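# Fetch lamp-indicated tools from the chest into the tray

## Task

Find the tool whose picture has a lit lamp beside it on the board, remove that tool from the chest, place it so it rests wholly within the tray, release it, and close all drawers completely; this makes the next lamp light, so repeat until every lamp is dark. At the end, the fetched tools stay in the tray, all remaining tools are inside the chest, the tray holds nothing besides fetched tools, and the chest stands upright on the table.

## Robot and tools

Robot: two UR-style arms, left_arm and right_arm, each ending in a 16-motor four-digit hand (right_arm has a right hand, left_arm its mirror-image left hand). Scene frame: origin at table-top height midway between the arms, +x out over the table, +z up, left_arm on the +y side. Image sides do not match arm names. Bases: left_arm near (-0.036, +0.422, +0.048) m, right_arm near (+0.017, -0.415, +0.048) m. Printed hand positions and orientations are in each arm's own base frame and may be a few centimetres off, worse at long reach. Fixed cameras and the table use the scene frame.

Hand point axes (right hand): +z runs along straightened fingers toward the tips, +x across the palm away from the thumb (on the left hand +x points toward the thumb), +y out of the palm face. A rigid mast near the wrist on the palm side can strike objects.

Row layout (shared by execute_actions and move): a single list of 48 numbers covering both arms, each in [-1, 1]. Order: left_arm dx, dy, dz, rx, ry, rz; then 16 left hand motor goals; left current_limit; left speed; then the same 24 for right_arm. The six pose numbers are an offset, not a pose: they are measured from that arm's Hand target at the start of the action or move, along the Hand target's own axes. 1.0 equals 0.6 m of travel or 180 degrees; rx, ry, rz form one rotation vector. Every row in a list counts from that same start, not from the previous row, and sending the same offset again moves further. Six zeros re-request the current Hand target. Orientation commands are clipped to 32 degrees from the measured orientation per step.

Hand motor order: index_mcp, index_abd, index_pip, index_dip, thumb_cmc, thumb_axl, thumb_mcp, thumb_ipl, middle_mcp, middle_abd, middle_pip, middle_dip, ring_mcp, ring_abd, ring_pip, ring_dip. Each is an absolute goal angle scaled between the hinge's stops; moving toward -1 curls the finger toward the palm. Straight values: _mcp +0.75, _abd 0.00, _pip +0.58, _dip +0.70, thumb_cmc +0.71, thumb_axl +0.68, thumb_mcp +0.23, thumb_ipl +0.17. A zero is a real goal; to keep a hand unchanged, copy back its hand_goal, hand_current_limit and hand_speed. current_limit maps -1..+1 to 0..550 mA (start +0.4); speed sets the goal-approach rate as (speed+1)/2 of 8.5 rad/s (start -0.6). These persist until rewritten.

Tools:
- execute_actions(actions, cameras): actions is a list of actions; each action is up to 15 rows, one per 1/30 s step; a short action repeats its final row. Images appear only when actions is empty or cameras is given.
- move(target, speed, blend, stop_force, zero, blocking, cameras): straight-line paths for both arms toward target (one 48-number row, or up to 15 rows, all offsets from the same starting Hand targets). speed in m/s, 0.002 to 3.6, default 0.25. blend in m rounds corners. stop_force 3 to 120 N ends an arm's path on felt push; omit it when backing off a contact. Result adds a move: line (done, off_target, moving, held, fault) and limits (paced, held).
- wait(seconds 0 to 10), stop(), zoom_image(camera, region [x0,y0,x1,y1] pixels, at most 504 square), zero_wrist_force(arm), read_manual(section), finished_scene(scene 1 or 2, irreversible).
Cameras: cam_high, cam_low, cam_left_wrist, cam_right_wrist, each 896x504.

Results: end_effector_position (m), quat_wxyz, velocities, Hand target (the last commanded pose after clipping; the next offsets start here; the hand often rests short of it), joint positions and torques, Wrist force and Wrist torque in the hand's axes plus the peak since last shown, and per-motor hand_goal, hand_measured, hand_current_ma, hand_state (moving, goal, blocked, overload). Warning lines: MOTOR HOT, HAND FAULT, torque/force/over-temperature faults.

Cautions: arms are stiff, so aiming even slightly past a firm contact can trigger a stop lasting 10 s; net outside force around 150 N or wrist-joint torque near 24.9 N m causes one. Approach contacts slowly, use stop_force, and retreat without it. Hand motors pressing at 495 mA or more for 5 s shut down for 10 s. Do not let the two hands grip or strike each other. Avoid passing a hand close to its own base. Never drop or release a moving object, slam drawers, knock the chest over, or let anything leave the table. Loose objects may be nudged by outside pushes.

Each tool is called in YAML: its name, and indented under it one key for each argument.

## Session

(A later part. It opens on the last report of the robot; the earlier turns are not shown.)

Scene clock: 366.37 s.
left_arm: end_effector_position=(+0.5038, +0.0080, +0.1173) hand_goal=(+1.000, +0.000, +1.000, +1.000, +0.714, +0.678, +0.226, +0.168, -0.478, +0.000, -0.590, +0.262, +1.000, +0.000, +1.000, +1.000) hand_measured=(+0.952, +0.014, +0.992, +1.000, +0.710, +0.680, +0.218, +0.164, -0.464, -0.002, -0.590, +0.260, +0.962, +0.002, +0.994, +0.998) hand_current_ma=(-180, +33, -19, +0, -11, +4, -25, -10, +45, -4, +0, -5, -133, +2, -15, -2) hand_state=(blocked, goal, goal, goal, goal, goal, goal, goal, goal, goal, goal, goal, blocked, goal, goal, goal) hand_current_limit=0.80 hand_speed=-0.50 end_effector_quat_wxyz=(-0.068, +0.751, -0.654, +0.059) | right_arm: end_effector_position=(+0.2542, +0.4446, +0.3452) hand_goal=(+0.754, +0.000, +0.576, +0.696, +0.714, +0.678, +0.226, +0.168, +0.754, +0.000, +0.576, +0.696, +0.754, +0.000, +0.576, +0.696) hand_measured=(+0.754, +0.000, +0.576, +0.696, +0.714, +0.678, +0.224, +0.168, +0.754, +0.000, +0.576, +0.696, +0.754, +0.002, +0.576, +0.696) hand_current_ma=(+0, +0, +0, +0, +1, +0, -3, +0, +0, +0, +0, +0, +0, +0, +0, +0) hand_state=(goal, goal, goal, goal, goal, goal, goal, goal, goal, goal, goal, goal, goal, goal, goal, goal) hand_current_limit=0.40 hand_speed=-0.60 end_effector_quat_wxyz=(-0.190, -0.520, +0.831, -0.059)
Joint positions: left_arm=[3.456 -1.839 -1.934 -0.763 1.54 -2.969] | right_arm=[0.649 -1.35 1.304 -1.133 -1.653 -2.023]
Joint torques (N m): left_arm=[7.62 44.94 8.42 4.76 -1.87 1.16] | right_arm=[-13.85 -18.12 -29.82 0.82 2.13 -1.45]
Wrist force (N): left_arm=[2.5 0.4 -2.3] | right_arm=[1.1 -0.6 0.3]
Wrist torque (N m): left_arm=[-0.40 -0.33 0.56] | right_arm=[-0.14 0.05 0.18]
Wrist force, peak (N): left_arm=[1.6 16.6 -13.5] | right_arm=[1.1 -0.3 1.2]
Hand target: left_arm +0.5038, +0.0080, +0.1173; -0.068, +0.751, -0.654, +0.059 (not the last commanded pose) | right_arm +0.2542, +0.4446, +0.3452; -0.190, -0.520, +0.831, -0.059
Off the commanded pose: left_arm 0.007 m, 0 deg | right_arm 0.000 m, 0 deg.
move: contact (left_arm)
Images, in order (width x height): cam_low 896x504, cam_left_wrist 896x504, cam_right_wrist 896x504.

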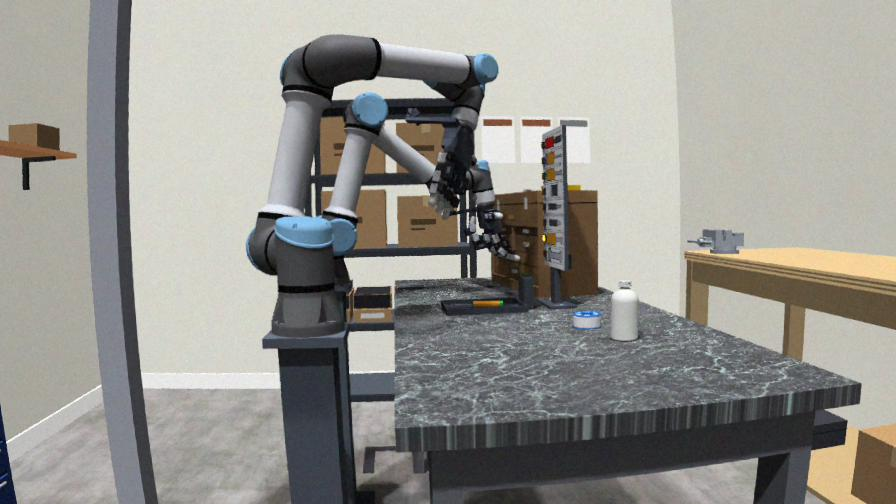

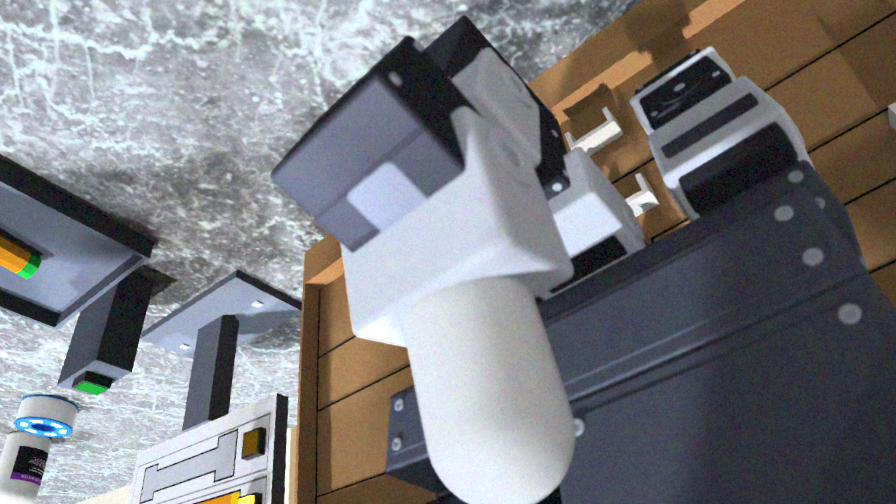

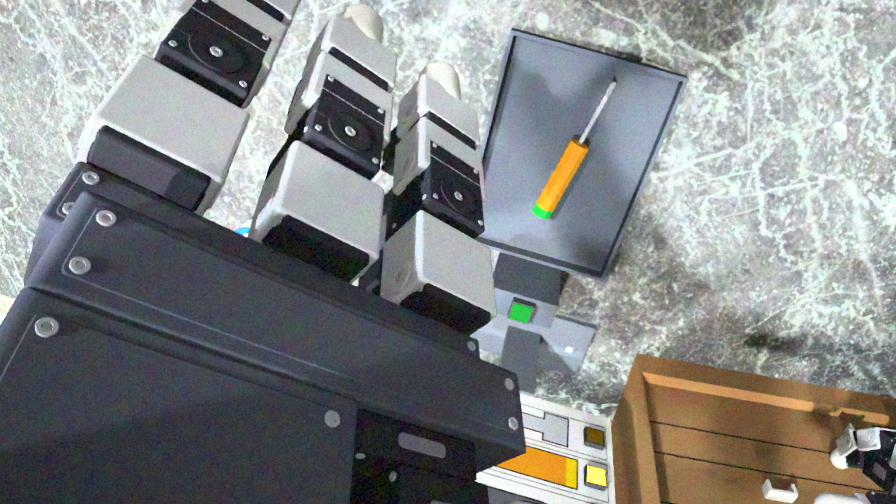

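zoom_image:
  camera: "cam_low"
  region: [530, 110, 590, 280]

zoom_image:
  camera: "cam_right_wrist"
  region: [470, 380, 640, 504]

zoom_image:
  camera: "cam_left_wrist"
  region: [100, 380, 320, 504]

Scaled by 2.965 from the camera's 896x504 image, which has a finer 1280x720 frame.

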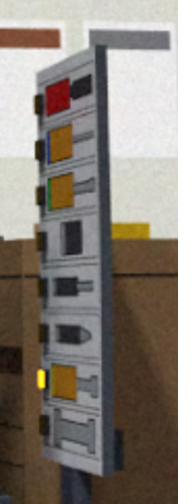

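Scaled by 2.965 from the camera's 896x504 image, which has a finer 1280x720 frame.

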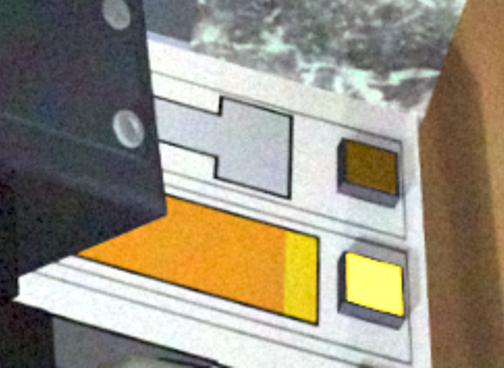

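Scaled by 2.291 from the camera's 896x504 image, which has a finer 1280x720 frame.

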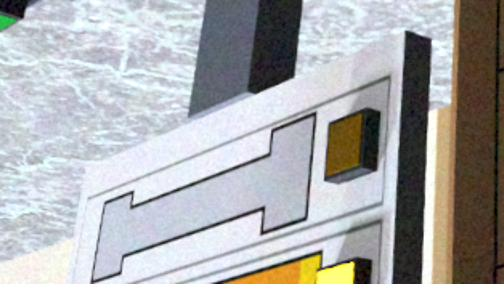

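move:
  target:
    - [0,0.0985,-0.0174,0,0,0,1,0,1,1,0.714,0.678,0.226,0.168,-0.479,0,-0.591,0.261,1,0,1,1,0.8,-0.5,0,0,0,0,0,0,0.754,0,0.576,0.696,0.714,0.678,0.226,0.168,0.754,0,0.576,0.696,0.754,0,0.576,0.696,0.4,-0.6]
    - [-0.248,0.063,-0.1228,0.222,0,0,0.754,0.167,0.576,0.696,0.714,0.678,0.226,0.168,0.754,-0.167,0.576,0.696,-0.479,0,-0.591,0.261,0.4,-0.5,0,0,0,0,0,0,0.754,0,0.576,0.696,0.714,0.678,0.226,0.168,0.754,0,0.576,0.696,0.754,0,0.576,0.696,0.4,-0.6]
  speed: [0.12,0.3]
  blend: [0.02,0]
  cameras: ["cam_low","cam_right_wrist","cam_left_wrist"]

Scene clock: 371.33 s.
left_arm: end_effector_position=(+0.4333, +0.1484, +0.1831) hand_goal=(+0.754, +0.168, +0.576, +0.696, +0.714, +0.678, +0.226, +0.168, +0.754, -0.166, +0.576, +0.696, -0.478, +0.000, -0.590, +0.262) hand_measured=(+0.748, +0.164, +0.576, +0.698, +0.710, +0.680, +0.218, +0.164, +0.736, -0.162, +0.570, +0.694, -0.464, +0.002, -0.582, +0.266) hand_current_ma=(-15, -7, +1, +5, -11, +4, -24, -10, -54, +9, -12, -6, +41, +2, +18, +7) hand_state=(goal, goal, goal, goal, goal, goal, goal, goal, goal, goal, goal, goal, goal, goal, goal, goal) hand_current_limit=0.40 hand_speed=-0.50 end_effector_quat_wxyz=(-0.320, +0.683, -0.594, +0.279) | right_arm: end_effector_position=(+0.2542, +0.4446, +0.3452) hand_goal=(+0.754, +0.000, +0.576, +0.696, +0.714, +0.678, +0.226, +0.168, +0.754, +0.000, +0.576, +0.696, +0.754, +0.000, +0.576, +0.696) hand_measured=(+0.754, +0.000, +0.576, +0.696, +0.714, +0.678, +0.224, +0.168, +0.754, +0.000, +0.576, +0.696, +0.754, +0.002, +0.576, +0.696) hand_current_ma=(+0, +0, +0, +0, +1, +0, -3, +0, +0, +0, +0, +0, +0, +0, +0, +0) hand_state=(goal, goal, goal, goal, goal, goal, goal, goal, goal, goal, goal, goal, goal, goal, goal, goal) hand_current_limit=0.40 hand_speed=-0.60 end_effector_quat_wxyz=(-0.190, -0.520, +0.831, -0.059)
Joint positions: left_arm=[4 -1.447 -2.405 -0.125 1.04 -2.631] | right_arm=[0.649 -1.35 1.304 -1.133 -1.653 -2.023]
Joint torques (N m): left_arm=[7.11 1.2 6.59 3.91 -2.22 1.03] | right_arm=[-13.57 -18 -30.32 0.83 2.1 -1.48]
Wrist force (N): left_arm=[1.9 -2.8 -1.0] | right_arm=[1.3 -0.4 0.7]
Wrist torque (N m): left_arm=[-0.21 -0.38 0.35] | right_arm=[-0.14 0.02 0.20]
Wrist force, peak (N): left_arm=[2.2 -3.5 -1.3] | right_arm=[1.6 -0.6 1.0]
Hand target: left_arm +0.4333, +0.1484, +0.1831; -0.320, +0.683, -0.594, +0.279 | right_arm +0.2542, +0.4446, +0.3452; -0.190, -0.520, +0.831, -0.059
Off the commanded pose: left_arm 0.000 m, 0 deg | right_arm 0.000 m, 0 deg.
move: done
Images, in order (width x height): cam_low 896x504, cam_left_wrist 896x504, cam_right_wrist 896x504.

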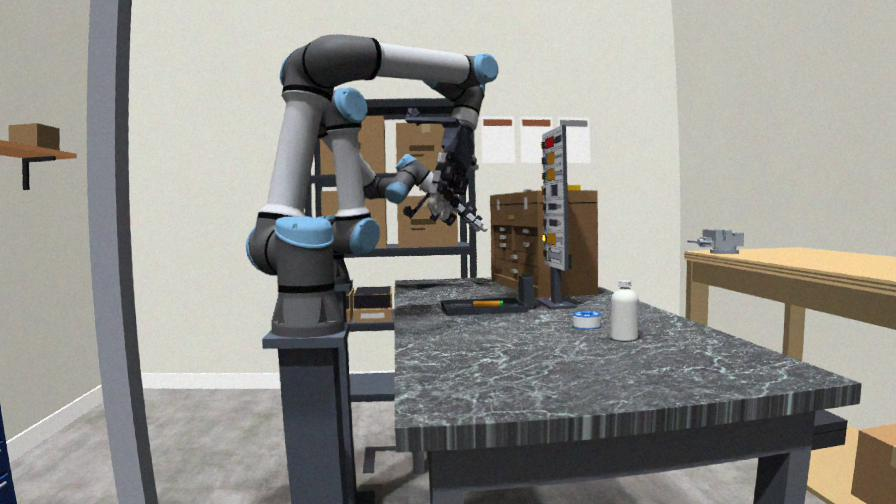

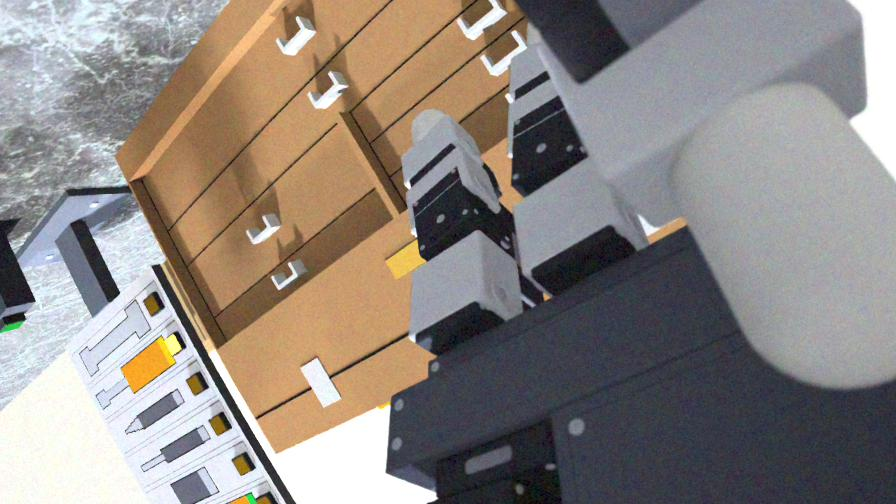

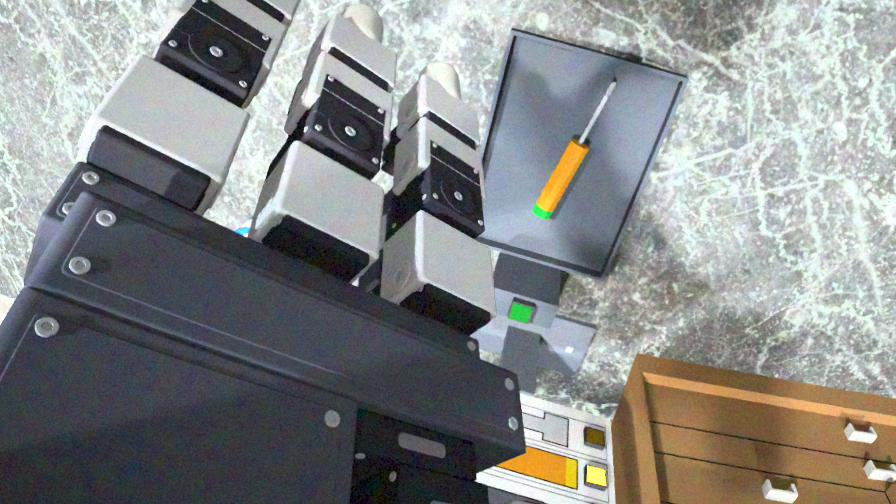

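move:
  target: [0,-0.0697,0.083,0,0,0,0.754,0.167,0.576,0.696,0.714,0.678,0.226,0.168,0.754,-0.167,0.576,0.696,-0.479,0,-0.591,0.261,0.4,-0.5,0,0,0,0,0,0,0.754,0,0.576,0.696,0.714,0.678,0.226,0.168,0.754,0,0.576,0.696,0.754,0,0.576,0.696,0.4,-0.6]
  speed: 0.1
  stop_force: 8

move:
  target: [0,-0.0193,0.023,0,0,0,0.754,0.167,0.576,0.696,0.714,0.678,0.226,0.168,0.754,-0.167,0.576,0.696,-0.479,0,-0.591,0.261,0.4,-0.5,0,0,0,0,0,0,0.754,0,0.576,0.696,0.714,0.678,0.226,0.168,0.754,0,0.576,0.696,0.754,0,0.576,0.696,0.4,-0.6]
  speed: 0.03
  stop_force: 5
  cameras: ["cam_right_wrist","cam_left_wrist"]

Scene clock: 375.07 s.
left_arm: end_effector_position=(+0.4977, +0.1574, +0.1834) hand_goal=(+0.754, +0.168, +0.576, +0.696, +0.714, +0.678, +0.226, +0.168, +0.754, -0.166, +0.576, +0.696, -0.478, +0.000, -0.590, +0.262) hand_measured=(+0.748, +0.164, +0.576, +0.698, +0.710, +0.680, +0.218, +0.164, +0.736, -0.162, +0.570, +0.694, -0.464, +0.002, -0.582, +0.266) hand_current_ma=(-15, -6, +1, +5, -11, +4, -24, -10, -53, +8, -12, -6, +41, +2, +18, +7) hand_state=(goal, goal, goal, goal, goal, goal, goal, goal, goal, goal, goal, goal, goal, goal, goal, goal) hand_current_limit=0.40 hand_speed=-0.50 end_effector_quat_wxyz=(-0.320, +0.683, -0.594, +0.279) | right_arm: end_effector_position=(+0.2542, +0.4446, +0.3452) hand_goal=(+0.754, +0.000, +0.576, +0.696, +0.714, +0.678, +0.226, +0.168, +0.754, +0.000, +0.576, +0.696, +0.754, +0.000, +0.576, +0.696) hand_measured=(+0.754, +0.000, +0.576, +0.696, +0.714, +0.678, +0.224, +0.168, +0.754, +0.000, +0.576, +0.696, +0.754, +0.002, +0.576, +0.696) hand_current_ma=(+0, +0, +0, +0, +1, +0, -3, +0, +0, +0, +0, +0, +0, +0, +0, +0) hand_state=(goal, goal, goal, goal, goal, goal, goal, goal, goal, goal, goal, goal, goal, goal, goal, goal) hand_current_limit=0.40 hand_speed=-0.60 end_effector_quat_wxyz=(-0.190, -0.520, +0.831, -0.059)
Joint positions: left_arm=[3.886 -1.622 -2.249 -0.061 1.118 -2.725] | right_arm=[0.649 -1.35 1.304 -1.133 -1.653 -2.023]
Joint torques (N m): left_arm=[-6.6 8.3 30.36 4.42 0.8 -1.61] | right_arm=[-13.76 -17.29 -30 0.72 2.22 -1.21]
Wrist force (N): left_arm=[2.1 -2.7 -1.2] | right_arm=[1.4 -0.4 0.5]
Wrist torque (N m): left_arm=[-0.18 -0.41 0.54] | right_arm=[-0.13 0.00 0.21]
Wrist force, peak (N): left_arm=[2.3 -3.2 -0.8] | right_arm=[1.5 -0.6 0.6]
Hand target: left_arm +0.4977, +0.1574, +0.1834; -0.320, +0.683, -0.594, +0.279 | right_arm +0.2542, +0.4446, +0.3452; -0.190, -0.520, +0.831, -0.059
Off the commanded pose: left_arm 0.000 m, 0 deg | right_arm 0.000 m, 0 deg.
move: done

Scene clock: 377.00 s.
left_arm: end_effector_position=(+0.5151, +0.1599, +0.1835) hand_goal=(+0.754, +0.168, +0.576, +0.696, +0.714, +0.678, +0.226, +0.168, +0.754, -0.166, +0.576, +0.696, -0.478, +0.000, -0.590, +0.262) hand_measured=(+0.722, +0.166, +0.562, +0.692, +0.710, +0.680, +0.218, +0.164, +0.726, -0.164, +0.566, +0.692, -0.464, +0.002, -0.582, +0.266) hand_current_ma=(-113, -4, -40, -7, -11, +4, -24, -10, -96, +4, -28, -6, +41, +2, +18, +7) hand_state=(blocked, goal, goal, goal, goal, goal, goal, goal, blocked, goal, goal, goal, goal, goal, goal, goal) hand_current_limit=0.40 hand_speed=-0.50 end_effector_quat_wxyz=(-0.320, +0.683, -0.594, +0.279) | right_arm: end_effector_position=(+0.2542, +0.4446, +0.3452) hand_goal=(+0.754, +0.000, +0.576, +0.696, +0.714, +0.678, +0.226, +0.168, +0.754, +0.000, +0.576, +0.696, +0.754, +0.000, +0.576, +0.696) hand_measured=(+0.754, +0.000, +0.576, +0.696, +0.714, +0.678, +0.224, +0.168, +0.754, +0.000, +0.576, +0.696, +0.754, +0.002, +0.576, +0.696) hand_current_ma=(+0, +0, +0, +0, +1, +0, -3, +0, +0, +0, +0, +0, +0, +0, +0, +0) hand_state=(goal, goal, goal, goal, goal, goal, goal, goal, goal, goal, goal, goal, goal, goal, goal, goal) hand_current_limit=0.40 hand_speed=-0.60 end_effector_quat_wxyz=(-0.190, -0.520, +0.831, -0.059)
Joint positions: left_arm=[3.861 -1.664 -2.204 -0.056 1.136 -2.744] | right_arm=[0.649 -1.35 1.304 -1.133 -1.653 -2.023]
Joint torques (N m): left_arm=[7.3 35.38 7.71 2.4 -2.61 1.02] | right_arm=[-13.64 -17.67 -30.34 0.7 2.14 -1.14]
Wrist force (N): left_arm=[1.8 0.5 -3.6] | right_arm=[1.2 -0.2 0.7]
Wrist torque (N m): left_arm=[-0.18 -0.36 0.52] | right_arm=[-0.12 0.02 0.20]
Wrist force, peak (N): left_arm=[2.0 1.4 -5.5] | right_arm=[1.6 -0.2 0.7]
Hand target: left_arm +0.5151, +0.1598, +0.1835; -0.320, +0.683, -0.594, +0.279 | right_arm +0.2542, +0.4446, +0.3452; -0.190, -0.520, +0.831, -0.059
Off the commanded pose: left_arm 0.000 m, 0 deg | right_arm 0.000 m, 0 deg.
move: contact (left_arm)
Images, in order (width x height): cam_left_wrist 896x504, cam_right_wrist 896x504.

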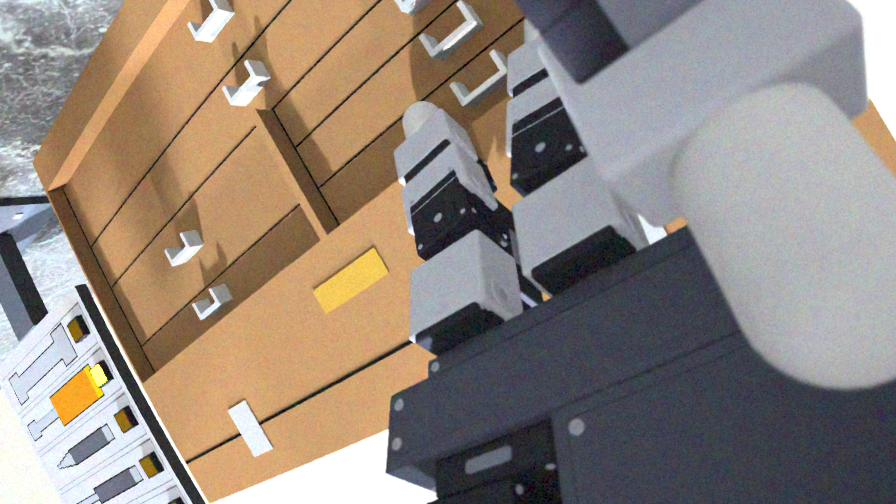

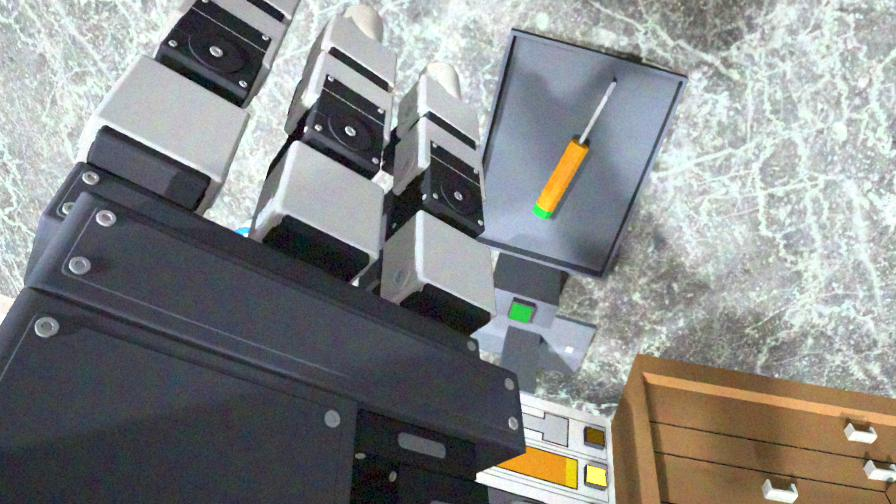

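move:
  target:
    - [0,0.0032,-0.0038,0,0,0,0.754,0.167,0.576,0.696,0.714,0.678,0.226,0.168,0.754,-0.167,0.576,0.696,-0.479,0,-0.591,0.261,0.4,-0.5,0,0,0,0,0,0,0.754,0,0.576,0.696,0.714,0.678,0.226,0.168,0.754,0,0.576,0.696,0.754,0,0.576,0.696,0.4,-0.6]
    - [0,0.0032,-0.0038,0,0,0,0.754,-0.4,0.576,0.696,0.714,0.678,0.226,0.168,0.754,0.4,0.576,0.696,-0.479,0,-0.591,0.261,0.78,-0.8,0,0,0,0,0,0,0.754,0,0.576,0.696,0.714,0.678,0.226,0.168,0.754,0,0.576,0.696,0.754,0,0.576,0.696,0.4,-0.6]
  speed: 0.03
  cameras: ["cam_left_wrist"]

Scene clock: 379.40 s.
left_arm: end_effector_position=(+0.5122, +0.1594, +0.1835) hand_goal=(+0.754, -0.400, +0.576, +0.696, +0.714, +0.678, +0.226, +0.168, +0.754, +0.400, +0.576, +0.696, -0.478, +0.000, -0.590, +0.262) hand_measured=(+0.730, +0.026, +0.566, +0.692, +0.710, +0.680, +0.218, +0.164, +0.734, +0.012, +0.568, +0.692, -0.464, +0.002, -0.582, +0.266) hand_current_ma=(-76, +490, -29, -7, -11, +4, -24, -10, -68, -489, -19, -6, +41, +2, +18, +7) hand_state=(blocked, blocked, goal, goal, goal, goal, goal, goal, blocked, blocked, goal, goal, goal, goal, goal, goal) hand_current_limit=0.78 hand_speed=-0.80 end_effector_quat_wxyz=(-0.320, +0.683, -0.594, +0.279) | right_arm: end_effector_position=(+0.2542, +0.4446, +0.3452) hand_goal=(+0.754, +0.000, +0.576, +0.696, +0.714, +0.678, +0.226, +0.168, +0.754, +0.000, +0.576, +0.696, +0.754, +0.000, +0.576, +0.696) hand_measured=(+0.754, +0.000, +0.576, +0.696, +0.714, +0.678, +0.224, +0.168, +0.754, +0.000, +0.576, +0.696, +0.754, +0.002, +0.576, +0.696) hand_current_ma=(+0, +0, +0, +0, +1, +0, -3, +0, +0, +0, +0, +0, +0, +0, +0, +0) hand_state=(goal, goal, goal, goal, goal, goal, goal, goal, goal, goal, goal, goal, goal, goal, goal, goal) hand_current_limit=0.40 hand_speed=-0.60 end_effector_quat_wxyz=(-0.190, -0.520, +0.831, -0.059)
Joint positions: left_arm=[3.865 -1.657 -2.212 -0.056 1.133 -2.741] | right_arm=[0.649 -1.35 1.304 -1.133 -1.653 -2.023]
Joint torques (N m): left_arm=[8.19 35.69 6.9 1.61 -1.12 1.09] | right_arm=[-14.01 -17.99 -29.25 0.71 2.07 -1.14]
Wrist force (N): left_arm=[2.9 -2.3 -0.3] | right_arm=[0.7 -0.5 0.5]
Wrist torque (N m): left_arm=[-0.29 -0.31 0.41] | right_arm=[-0.13 0.09 0.15]
Wrist force, peak (N): left_arm=[4.0 -2.3 -0.8] | right_arm=[1.8 -0.4 0.8]
Hand target: left_arm +0.5122, +0.1594, +0.1835; -0.320, +0.683, -0.594, +0.279 | right_arm +0.2542, +0.4446, +0.3452; -0.190, -0.520, +0.831, -0.059
Off the commanded pose: left_arm 0.000 m, 0 deg | right_arm 0.000 m, 0 deg.
move: done
Images, in order (width x height): cam_left_wrist 896x504.

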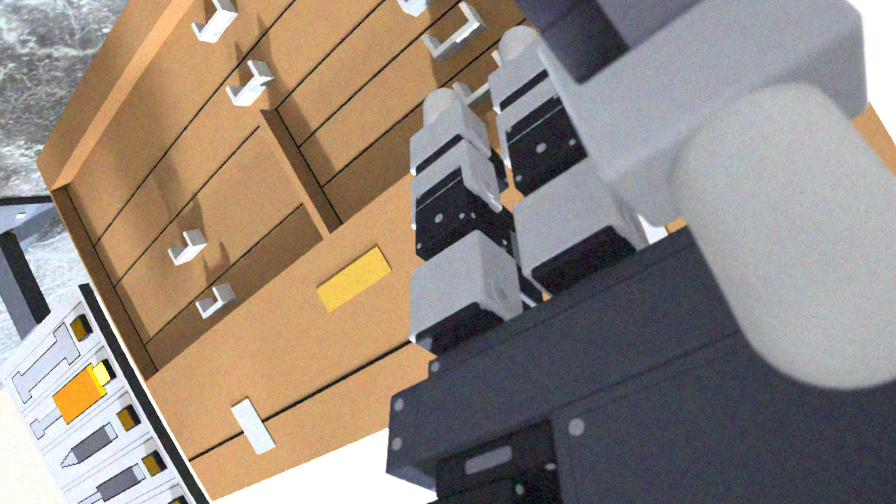

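move:
  target: [0,0.0536,-0.0638,0,0,0,0.754,-0.4,0.576,0.696,0.714,0.678,0.226,0.168,0.754,0.4,0.576,0.696,-0.479,0,-0.591,0.261,0.78,-0.8,0,0,0,0,0,0,0.754,0,0.576,0.696,0.714,0.678,0.226,0.168,0.754,0,0.576,0.696,0.754,0,0.576,0.696,0.4,-0.6]
  speed: 0.03
  cameras: ["cam_left_wrist"]

Scene clock: 381.77 s.
left_arm: end_effector_position=(+0.4628, +0.1525, +0.1832) hand_goal=(+0.754, -0.400, +0.576, +0.696, +0.714, +0.678, +0.226, +0.168, +0.754, +0.400, +0.576, +0.696, -0.478, +0.000, -0.590, +0.262) hand_measured=(+0.732, +0.022, +0.566, +0.692, +0.710, +0.680, +0.218, +0.164, +0.734, +0.012, +0.570, +0.692, -0.464, +0.002, -0.582, +0.266) hand_current_ma=(-70, +489, -26, -7, -11, +4, -24, -10, -63, -489, -17, -6, +41, +2, +18, +7) hand_state=(blocked, blocked, goal, goal, goal, goal, goal, goal, goal, blocked, goal, goal, goal, goal, goal, goal) hand_current_limit=0.78 hand_speed=-0.80 end_effector_quat_wxyz=(-0.320, +0.683, -0.594, +0.279) | right_arm: end_effector_position=(+0.2542, +0.4446, +0.3452) hand_goal=(+0.754, +0.000, +0.576, +0.696, +0.714, +0.678, +0.226, +0.168, +0.754, +0.000, +0.576, +0.696, +0.754, +0.000, +0.576, +0.696) hand_measured=(+0.754, +0.000, +0.576, +0.696, +0.714, +0.678, +0.224, +0.168, +0.754, +0.000, +0.576, +0.696, +0.754, +0.002, +0.576, +0.696) hand_current_ma=(+0, +0, +0, +0, +1, +0, -3, +0, +0, +0, +0, +0, +0, +0, +0, +0) hand_state=(goal, goal, goal, goal, goal, goal, goal, goal, goal, goal, goal, goal, goal, goal, goal, goal) hand_current_limit=0.40 hand_speed=-0.60 end_effector_quat_wxyz=(-0.190, -0.520, +0.831, -0.059)
Joint positions: left_arm=[3.943 -1.532 -2.336 -0.086 1.078 -2.679] | right_arm=[0.649 -1.35 1.304 -1.133 -1.653 -2.023]
Joint torques (N m): left_arm=[7 31.44 5.64 1.05 -3.07 1.28] | right_arm=[-14.56 -18.1 -31.11 0.76 2.12 -1.3]
Wrist force (N): left_arm=[0.5 -2.5 1.3] | right_arm=[1.1 -0.3 0.5]
Wrist torque (N m): left_arm=[-0.44 -0.61 0.25] | right_arm=[-0.11 0.03 0.19]
Wrist force, peak (N): left_arm=[3.1 -2.6 1.4] | right_arm=[1.5 -0.7 0.5]
Hand target: left_arm +0.4626, +0.1525, +0.1832; -0.320, +0.683, -0.594, +0.279 | right_arm +0.2542, +0.4446, +0.3452; -0.190, -0.520, +0.831, -0.059
Off the commanded pose: left_arm 0.000 m, 0 deg | right_arm 0.000 m, 0 deg.
move: done
Images, in order (width x height): cam_left_wrist 896x504.

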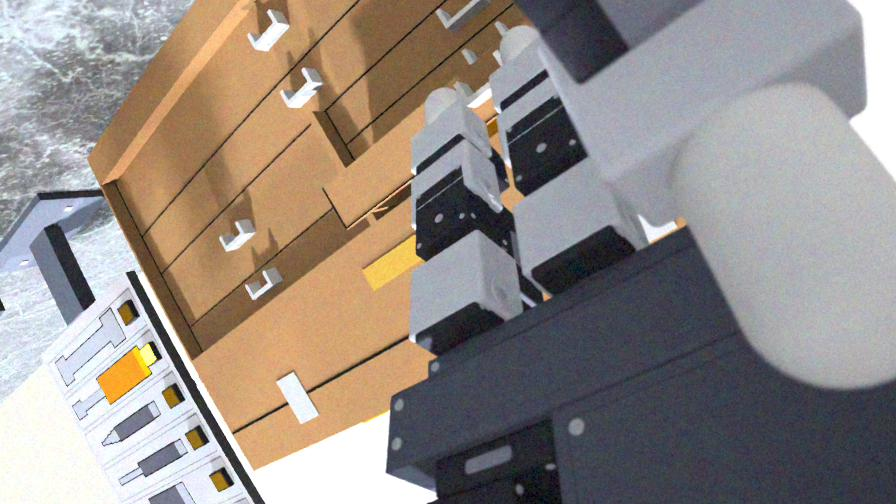

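move:
  target: [0,0.1393,-0.166,0,0,0,0.754,-0.4,0.576,0.696,0.714,0.678,0.226,0.168,0.754,0.4,0.576,0.696,-0.479,0,-0.591,0.261,0.78,-0.8,0,0,0,0,0,0,0.754,0,0.576,0.696,0.714,0.678,0.226,0.168,0.754,0,0.576,0.696,0.754,0,0.576,0.696,0.4,-0.6]
  speed: 0.05
  cameras: ["cam_left_wrist","cam_right_wrist","cam_low","cam_high"]

Scene clock: 385.37 s.
left_arm: end_effector_position=(+0.3339, +0.1345, +0.1826) hand_goal=(+0.754, -0.400, +0.576, +0.696, +0.714, +0.678, +0.226, +0.168, +0.754, +0.400, +0.576, +0.696, -0.478, +0.000, -0.590, +0.262) hand_measured=(+0.736, +0.002, +0.568, +0.692, +0.710, +0.680, +0.218, +0.164, +0.738, -0.002, +0.570, +0.694, -0.464, +0.002, -0.582, +0.266) hand_current_ma=(-54, +489, -20, -7, -11, +4, -24, -10, -47, -489, -12, -6, +41, +2, +18, +7) hand_state=(goal, blocked, goal, goal, goal, goal, goal, goal, goal, blocked, goal, goal, goal, goal, goal, goal) hand_current_limit=0.78 hand_speed=-0.80 end_effector_quat_wxyz=(-0.320, +0.683, -0.594, +0.279) | right_arm: end_effector_position=(+0.2542, +0.4446, +0.3452) hand_goal=(+0.754, +0.000, +0.576, +0.696, +0.714, +0.678, +0.226, +0.168, +0.754, +0.000, +0.576, +0.696, +0.754, +0.000, +0.576, +0.696) hand_measured=(+0.754, +0.000, +0.576, +0.696, +0.714, +0.678, +0.224, +0.168, +0.754, +0.000, +0.576, +0.696, +0.754, +0.002, +0.576, +0.696) hand_current_ma=(+0, +0, +0, +0, +1, +0, -3, +0, +0, +0, +0, +0, +0, +0, +0, +0) hand_state=(goal, goal, goal, goal, goal, goal, goal, goal, goal, goal, goal, goal, goal, goal, goal, goal) hand_current_limit=0.40 hand_speed=-0.60 end_effector_quat_wxyz=(-0.190, -0.520, +0.831, -0.059)
Joint positions: left_arm=[4.287 -1.045 -2.6 -0.495 0.864 -2.351] | right_arm=[0.649 -1.35 1.304 -1.133 -1.653 -2.023]
Joint torques (N m): left_arm=[5.39 13.14 8.05 0.86 -3.45 1.25] | right_arm=[-13.98 -19.28 -29.66 0.79 2.1 -1.24]
Wrist force (N): left_arm=[-0.8 -2.3 1.3] | right_arm=[1.0 -0.2 0.6]
Wrist torque (N m): left_arm=[-0.41 -0.72 0.13] | right_arm=[-0.11 0.06 0.18]
Wrist force, peak (N): left_arm=[-1.0 -3.2 1.2] | right_arm=[1.5 -0.4 1.0]
Hand target: left_arm +0.3339, +0.1345, +0.1827; -0.320, +0.683, -0.594, +0.279 | right_arm +0.2542, +0.4446, +0.3452; -0.190, -0.520, +0.831, -0.059
Off the commanded pose: left_arm 0.000 m, 0 deg | right_arm 0.000 m, 0 deg.
move: done

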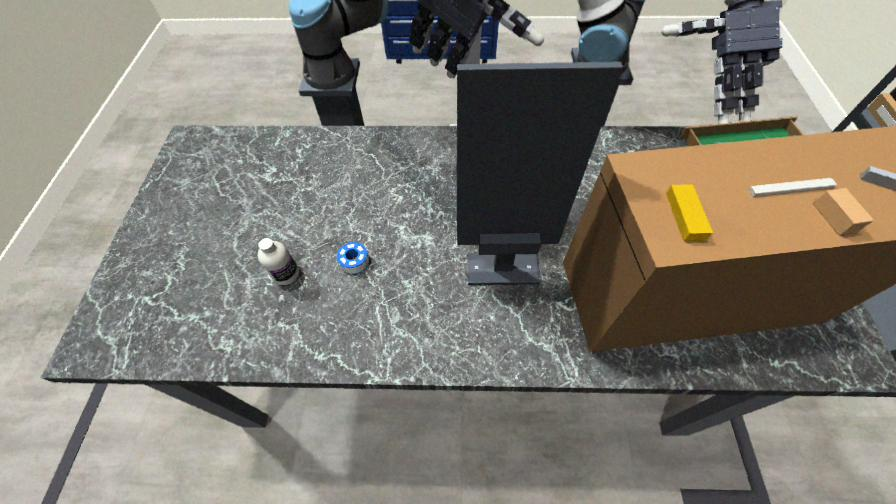

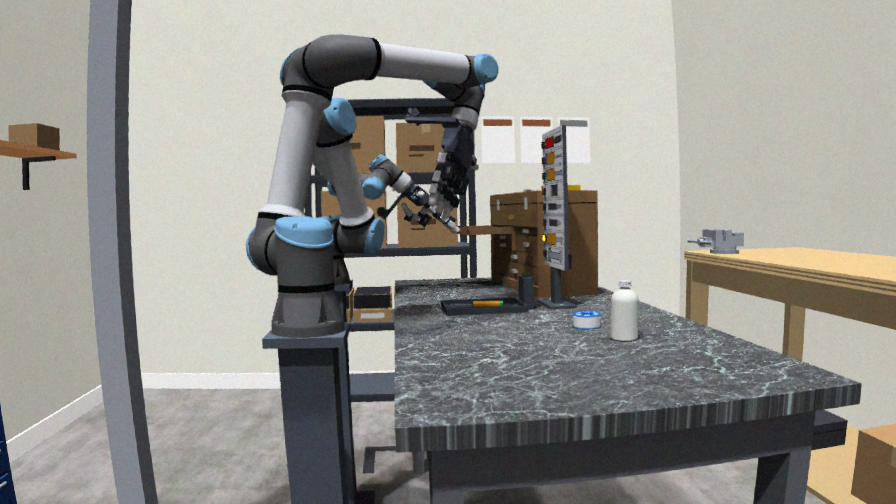

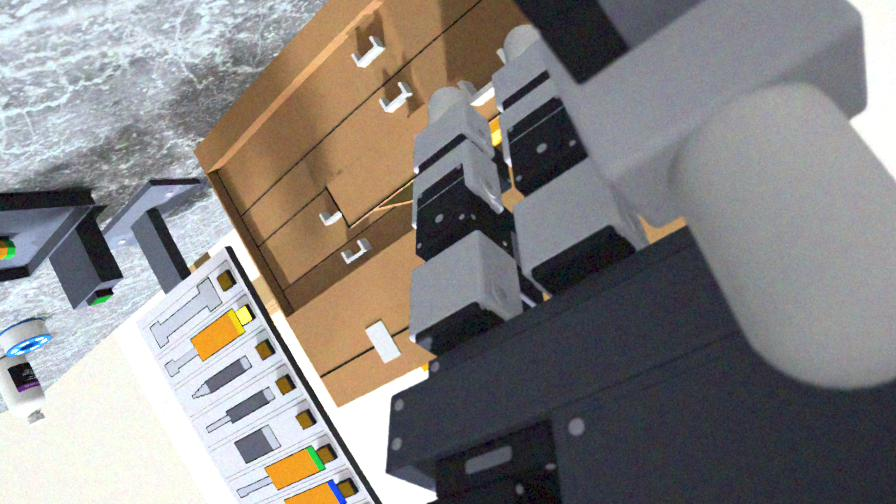

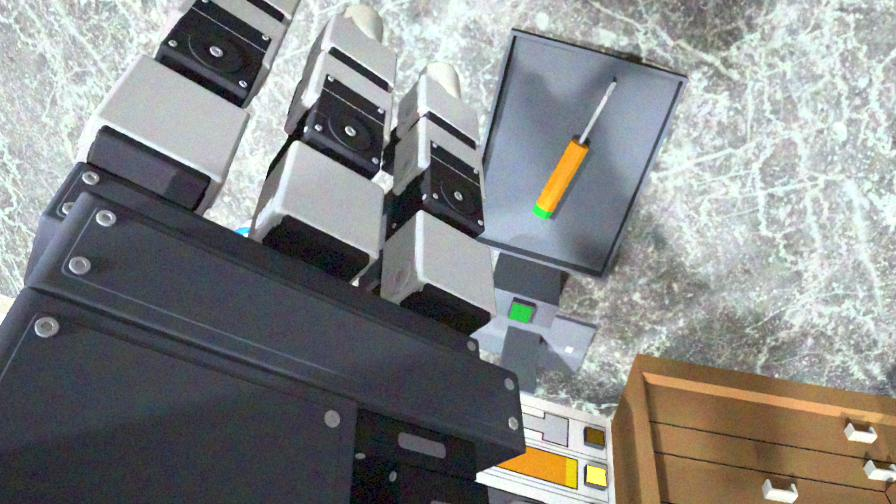

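move:
  target:
    - [0,0,0,0,0,0,0.754,0.167,0.576,0.696,0.714,0.678,0.226,0.168,0.754,-0.167,0.576,0.696,-0.479,0,-0.591,0.261,0.4,-0.5,0,0,0,0,0,0,0.754,0,0.576,0.696,0.714,0.678,0.226,0.168,0.754,0,0.576,0.696,0.754,0,0.576,0.696,0.4,-0.6]
    - [0,0.0375,-0.0447,0,0,0,0.754,0.167,0.576,0.696,0.714,0.678,0.226,0.168,0.754,-0.167,0.576,0.696,-0.479,0,-0.591,0.261,0.4,-0.5,0,0,0,0,0,0,0.754,0,0.576,0.696,0.714,0.678,0.226,0.168,0.754,0,0.576,0.696,0.754,0,0.576,0.696,0.4,-0.6]
    - [-0.1995,-0.1032,-0.0958,-0.222,0,0,-0.479,0,-0.591,0.261,0.714,0.678,0.226,0.168,-0.479,0,-0.591,0.261,-0.479,0,-0.591,0.261,0.4,-0.3,0,0,0,0,0,0,0.754,0,0.576,0.696,0.714,0.678,0.226,0.168,0.754,0,0.576,0.696,0.754,0,0.576,0.696,0.4,-0.6]
  speed: [0.1,0.1,0.3]
  cameras: ["cam_left_wrist"]

Scene clock: 390.70 s.
left_arm: end_effector_position=(+0.3128, +0.2524, +0.2671) hand_goal=(-0.478, +0.000, -0.590, +0.262, +0.714, +0.678, +0.226, +0.168, -0.478, +0.000, -0.590, +0.262, -0.478, +0.000, -0.590, +0.262) hand_measured=(-0.462, +0.002, -0.586, +0.264, +0.708, +0.680, +0.218, +0.164, -0.460, -0.004, -0.586, +0.264, -0.464, +0.002, -0.586, +0.264) hand_current_ma=(+53, +5, +11, +6, -12, +4, -24, -10, +54, -6, +9, +6, +41, +2, +11, +6) hand_state=(goal, goal, goal, goal, goal, goal, goal, goal, goal, goal, goal, goal, goal, goal, goal, goal) hand_current_limit=0.40 hand_speed=-0.30 end_effector_quat_wxyz=(-0.068, +0.751, -0.654, +0.059) | right_arm: end_effector_position=(+0.2542, +0.4446, +0.3452) hand_goal=(+0.754, +0.000, +0.576, +0.696, +0.714, +0.678, +0.226, +0.168, +0.754, +0.000, +0.576, +0.696, +0.754, +0.000, +0.576, +0.696) hand_measured=(+0.754, +0.000, +0.576, +0.696, +0.714, +0.678, +0.224, +0.168, +0.754, +0.000, +0.576, +0.696, +0.754, +0.002, +0.576, +0.696) hand_current_ma=(+0, +0, +0, +0, +1, +0, -3, +0, +0, +0, +0, +0, +0, +0, +0, +0) hand_state=(goal, goal, goal, goal, goal, goal, goal, goal, goal, goal, goal, goal, goal, goal, goal, goal) hand_current_limit=0.40 hand_speed=-0.60 end_effector_quat_wxyz=(-0.190, -0.520, +0.831, -0.059)
Joint positions: left_arm=[4.116 -1.45 -1.919 -1.222 1.438 -2.314] | right_arm=[0.649 -1.35 1.304 -1.133 -1.653 -2.023]
Joint torques (N m): left_arm=[-6.14 5.44 32.79 0.75 1.36 -1.66] | right_arm=[-13.75 -17.78 -30.72 0.84 2.1 -1.09]
Wrist force (N): left_arm=[1.9 -1.9 -2.0] | right_arm=[1.1 -0.4 0.7]
Wrist torque (N m): left_arm=[-0.20 -0.41 0.54] | right_arm=[-0.14 0.03 0.18]
Wrist force, peak (N): left_arm=[1.9 -3.4 -0.6] | right_arm=[1.6 -0.5 0.8]
Hand target: left_arm +0.3128, +0.2524, +0.2671; -0.068, +0.751, -0.654, +0.059 | right_arm +0.2542, +0.4446, +0.3452; -0.190, -0.520, +0.831, -0.059
Off the commanded pose: left_arm 0.000 m, 0 deg | right_arm 0.000 m, 0 deg.
move: done
Images, in order (width x height): cam_left_wrist 896x504.

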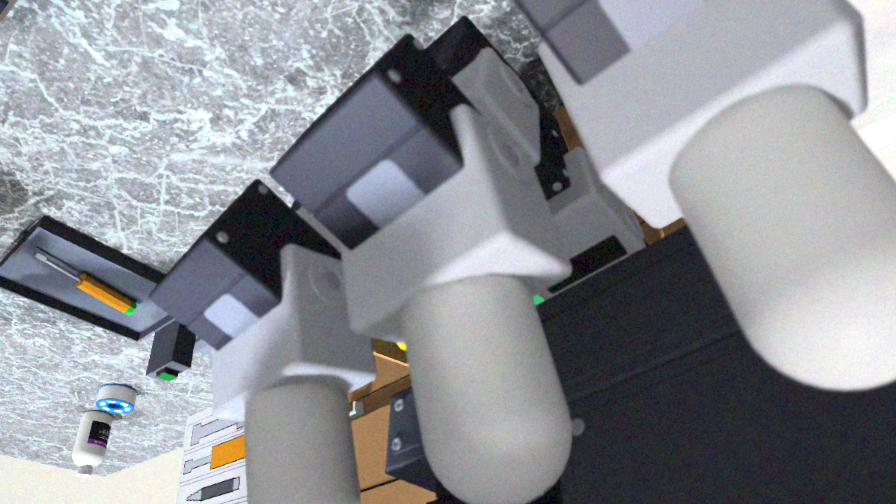

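move:
  target:
    - [-0.1525,0,0,0,0,0,0.754,0,0.576,0.696,0.714,0.678,0.226,0.168,0.754,0,0.576,0.696,0.754,0,0.576,0.696,0.4,-0.3,0,0,0,0,0,0,0.754,0,0.576,0.696,0.714,0.678,0.226,0.168,0.754,0,0.576,0.696,0.754,0,0.576,0.696,0.4,-0.6]
    - [-0.1525,-0.2022,0.0577,0,0,0,0.754,0,0.576,0.696,0.714,0.678,0.226,0.168,0.754,0,0.576,0.696,0.754,0,0.576,0.696,0.4,-0.3,0,0,0,0,0,0,0.754,0,0.576,0.696,0.714,0.678,0.226,0.168,0.754,0,0.576,0.696,0.754,0,0.576,0.696,0.4,-0.6]
  speed: [0.25,0.25]
  blend: [0.02,0]
  cameras: ["cam_left_wrist"]

Scene clock: 393.23 s.
left_arm: end_effector_position=(+0.4243, +0.3604, +0.2547) hand_goal=(+0.754, +0.000, +0.576, +0.696, +0.714, +0.678, +0.226, +0.168, +0.754, +0.000, +0.576, +0.696, +0.754, +0.000, +0.576, +0.696) hand_measured=(+0.748, +0.002, +0.572, +0.694, +0.710, +0.680, +0.218, +0.164, +0.748, -0.004, +0.572, +0.694, +0.748, +0.002, +0.572, +0.694) hand_current_ma=(-16, +4, -8, -5, -10, +4, -24, -10, -16, -5, -6, -5, -17, +2, -8, -5) hand_state=(goal, goal, goal, goal, goal, goal, goal, goal, goal, goal, goal, goal, goal, goal, goal, goal) hand_current_limit=0.40 hand_speed=-0.30 end_effector_quat_wxyz=(-0.068, +0.751, -0.654, +0.059) | right_arm: end_effector_position=(+0.2542, +0.4446, +0.3452) hand_goal=(+0.754, +0.000, +0.576, +0.696, +0.714, +0.678, +0.226, +0.168, +0.754, +0.000, +0.576, +0.696, +0.754, +0.000, +0.576, +0.696) hand_measured=(+0.754, +0.000, +0.576, +0.696, +0.714, +0.678, +0.224, +0.168, +0.754, +0.000, +0.576, +0.696, +0.754, +0.002, +0.576, +0.696) hand_current_ma=(+0, +0, +0, +0, +1, +0, -3, +0, +0, +0, +0, +0, +0, +0, +0, +0) hand_state=(goal, goal, goal, goal, goal, goal, goal, goal, goal, goal, goal, goal, goal, goal, goal, goal) hand_current_limit=0.40 hand_speed=-0.60 end_effector_quat_wxyz=(-0.190, -0.520, +0.831, -0.059)
Joint positions: left_arm=[4.062 -1.831 -1.543 -1.21 1.445 -2.368] | right_arm=[0.649 -1.35 1.304 -1.133 -1.653 -2.023]
Joint torques (N m): left_arm=[-6.11 22.43 34.89 0.72 1.09 -1.58] | right_arm=[-14.22 -17.92 -29.9 0.9 2.08 -0.97]
Wrist force (N): left_arm=[1.9 -1.6 -2.2] | right_arm=[1.3 -0.6 0.7]
Wrist torque (N m): left_arm=[-0.35 -0.42 0.53] | right_arm=[-0.17 0.01 0.19]
Wrist force, peak (N): left_arm=[2.2 -2.1 -2.8] | right_arm=[1.7 -0.3 1.0]
Hand target: left_arm +0.4244, +0.3604, +0.2547; -0.068, +0.751, -0.654, +0.059 | right_arm +0.2542, +0.4446, +0.3452; -0.190, -0.520, +0.831, -0.059
Off the commanded pose: left_arm 0.000 m, 0 deg | right_arm 0.000 m, 0 deg.
move: done
Images, in order (width x height): cam_left_wrist 896x504.

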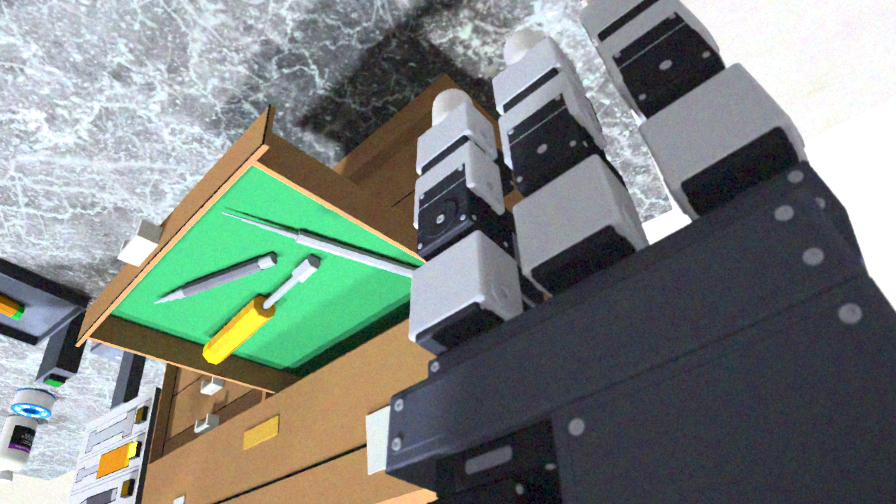

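zoom_image:
  camera: "cam_left_wrist"
  region: [70, 90, 430, 410]

Scaled by 1.400 from the camera's 896x504 image, which has a finer 1280x720 frame.

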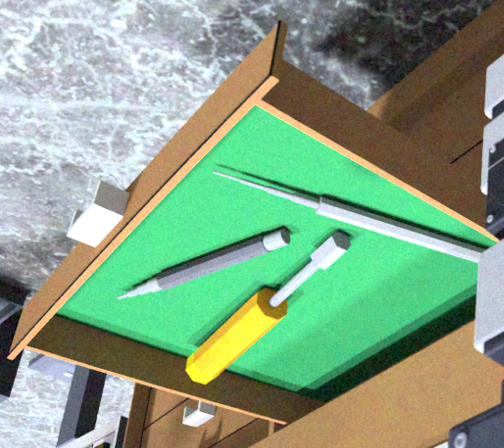

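zoom_image:
  camera: "cam_left_wrist"
  region: [190, 240, 350, 380]

zoom_image:
  camera: "cam_left_wrist"
  region: [60, 380, 200, 504]

Scaled by 3.150 from the camera's 896x504 image, which has a finer 1280x720 frame.

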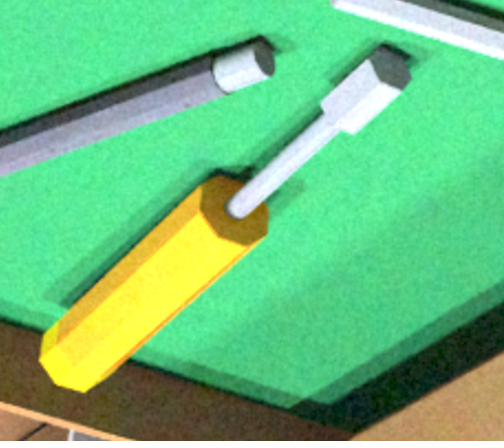

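Scaled by 3.600 from the camera's 896x504 image, which has a finer 1280x720 frame.

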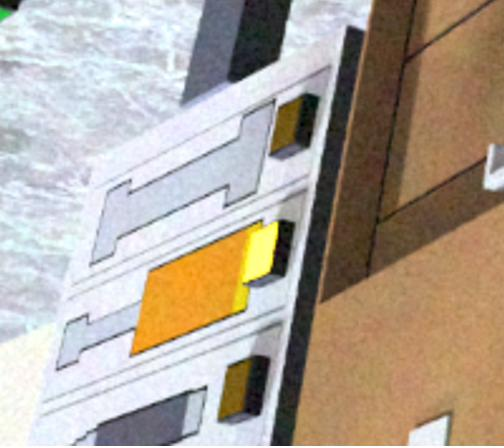

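move:
  target:
    - [0,-0.029,-0.1642,0,0,0,0.754,0.08,0.576,0.696,-0.75,0.677,-0.138,-0.109,0.754,-0.08,0.576,0.696,-0.479,0,-0.591,0.261,0.4,-0.4,0,0,0,0,0,0,0.754,0,0.576,0.696,0.714,0.678,0.226,0.168,0.754,0,0.576,0.696,0.754,0,0.576,0.696,0.4,-0.6]
    - [0.58,-0.0305,-0.1724,0,-0.09,-0.5095,0.754,0.08,0.576,0.696,-0.75,0.677,-0.138,-0.109,0.754,-0.08,0.576,0.696,-0.479,0,-0.591,0.261,0.4,-0.4,0,0,0,0,0,0,0.754,0,0.576,0.696,0.714,0.678,0.226,0.168,0.754,0,0.576,0.696,0.754,0,0.576,0.696,0.4,-0.6]
  speed: [0.3,0.45]
  blend: [0.03,0]
  cameras: ["cam_left_wrist","cam_low","cam_high"]

Scene clock: 402.83 s.
left_arm: end_effector_position=(+0.4721, +0.0157, +0.3596) hand_goal=(+0.754, +0.080, +0.576, +0.696, -0.750, +0.678, -0.138, -0.108, +0.754, -0.080, +0.576, +0.696, -0.478, +0.000, -0.590, +0.262) hand_measured=(+0.748, +0.076, +0.572, +0.694, -0.748, +0.680, -0.138, -0.106, +0.748, -0.076, +0.572, +0.694, -0.460, +0.002, -0.586, +0.264) hand_current_ma=(-16, -6, -8, -5, +5, +3, -2, +4, -16, +7, -6, -5, +56, +2, +10, +6) hand_state=(goal, goal, goal, goal, goal, goal, goal, goal, goal, goal, goal, goal, goal, goal, goal, goal) hand_current_limit=0.40 hand_speed=-0.40 end_effector_quat_wxyz=(-0.087, +0.992, +0.096, -0.006) | right_arm: end_effector_position=(+0.2542, +0.4446, +0.3452) hand_goal=(+0.754, +0.000, +0.576, +0.696, +0.714, +0.678, +0.226, +0.168, +0.754, +0.000, +0.576, +0.696, +0.754, +0.000, +0.576, +0.696) hand_measured=(+0.754, +0.000, +0.576, +0.696, +0.714, +0.678, +0.224, +0.168, +0.754, +0.000, +0.576, +0.696, +0.754, +0.002, +0.576, +0.696) hand_current_ma=(+0, +0, +0, +0, +1, +0, -3, +0, +0, +0, +0, +0, +0, +0, +0, +0) hand_state=(goal, goal, goal, goal, goal, goal, goal, goal, goal, goal, goal, goal, goal, goal, goal, goal) hand_current_limit=0.40 hand_speed=-0.60 end_effector_quat_wxyz=(-0.190, -0.520, +0.831, -0.059)
Joint positions: left_arm=[3.569 -1.409 -1.697 -1.561 1.74 -4.475] | right_arm=[0.649 -1.35 1.304 -1.133 -1.653 -2.023]
Joint torques (N m): left_arm=[-6.4 4.8 34.72 0.68 1.52 -1.27] | right_arm=[-13.5 -18.53 -30.05 0.83 2.11 -0.97]
Wrist force (N): left_arm=[2.1 -1.8 -1.9] | right_arm=[1.1 -0.5 0.5]
Wrist torque (N m): left_arm=[-0.29 -0.37 0.54] | right_arm=[-0.15 0.04 0.18]
Wrist force, peak (N): left_arm=[1.5 -2.0 -3.0] | right_arm=[1.7 -0.6 0.4]
Hand target: left_arm +0.4721, +0.0157, +0.3596; -0.087, +0.991, +0.096, -0.006 | right_arm +0.2542, +0.4446, +0.3452; -0.190, -0.520, +0.831, -0.059
Off the commanded pose: left_arm 0.000 m, 0 deg | right_arm 0.000 m, 0 deg.
move: done
Images, in order (width x height): cam_high 896x504, cam_low 896x504, cam_left_wrist 896x504.

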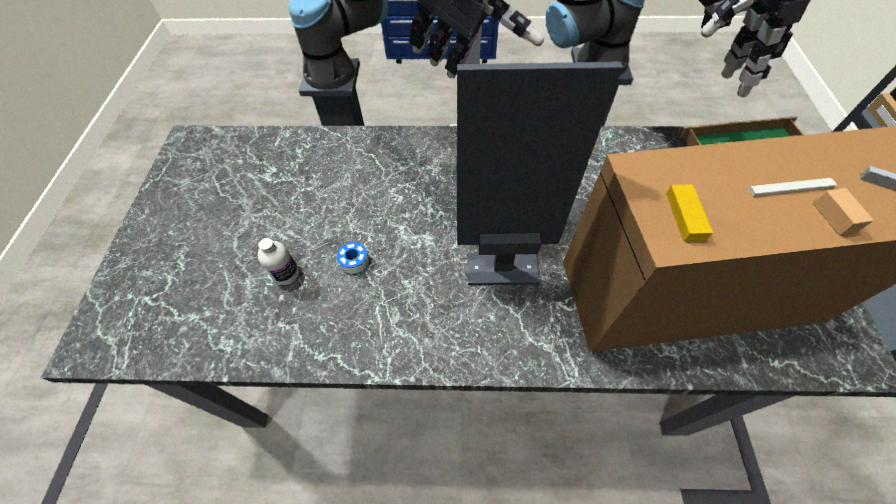

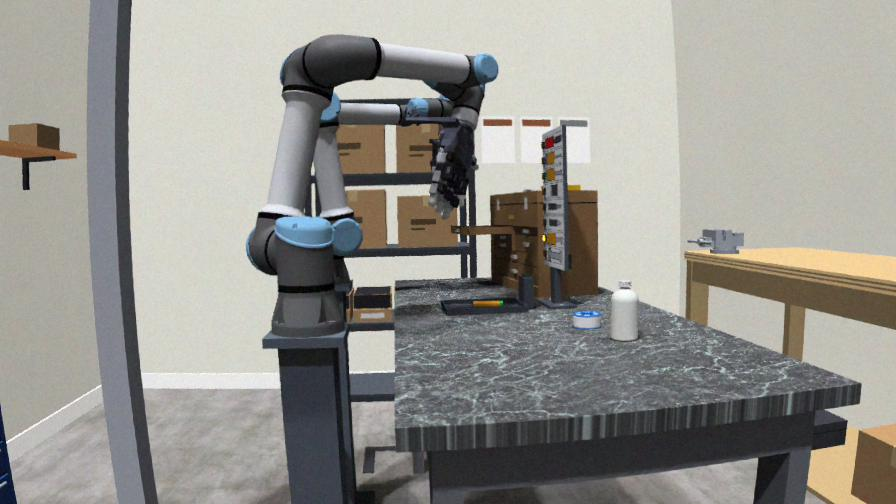

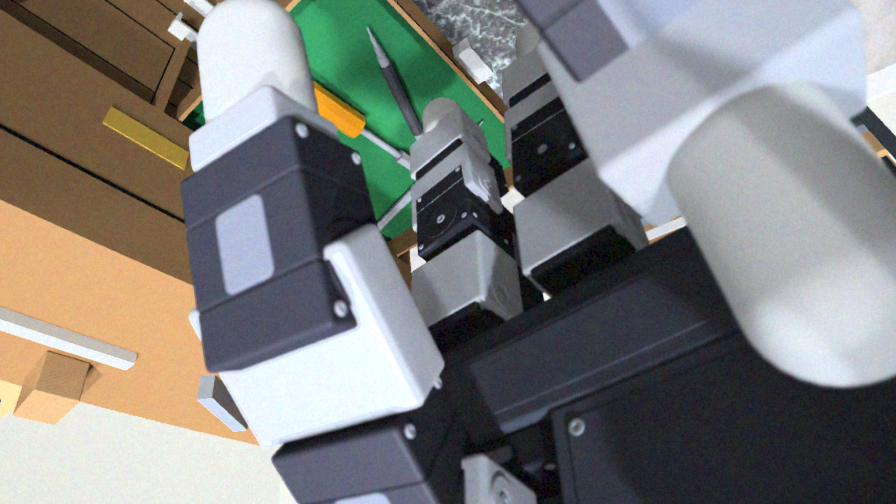

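zoom_image:
  camera: "cam_left_wrist"
  region: [280, 0, 520, 260]

Scaled by 1.938 from the camera's 896x504 image, which has a finer 1280x720 frame.

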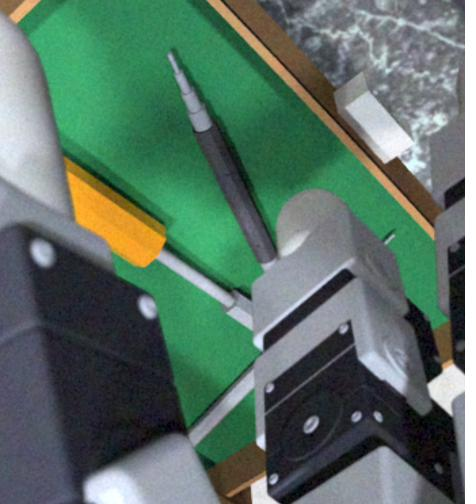

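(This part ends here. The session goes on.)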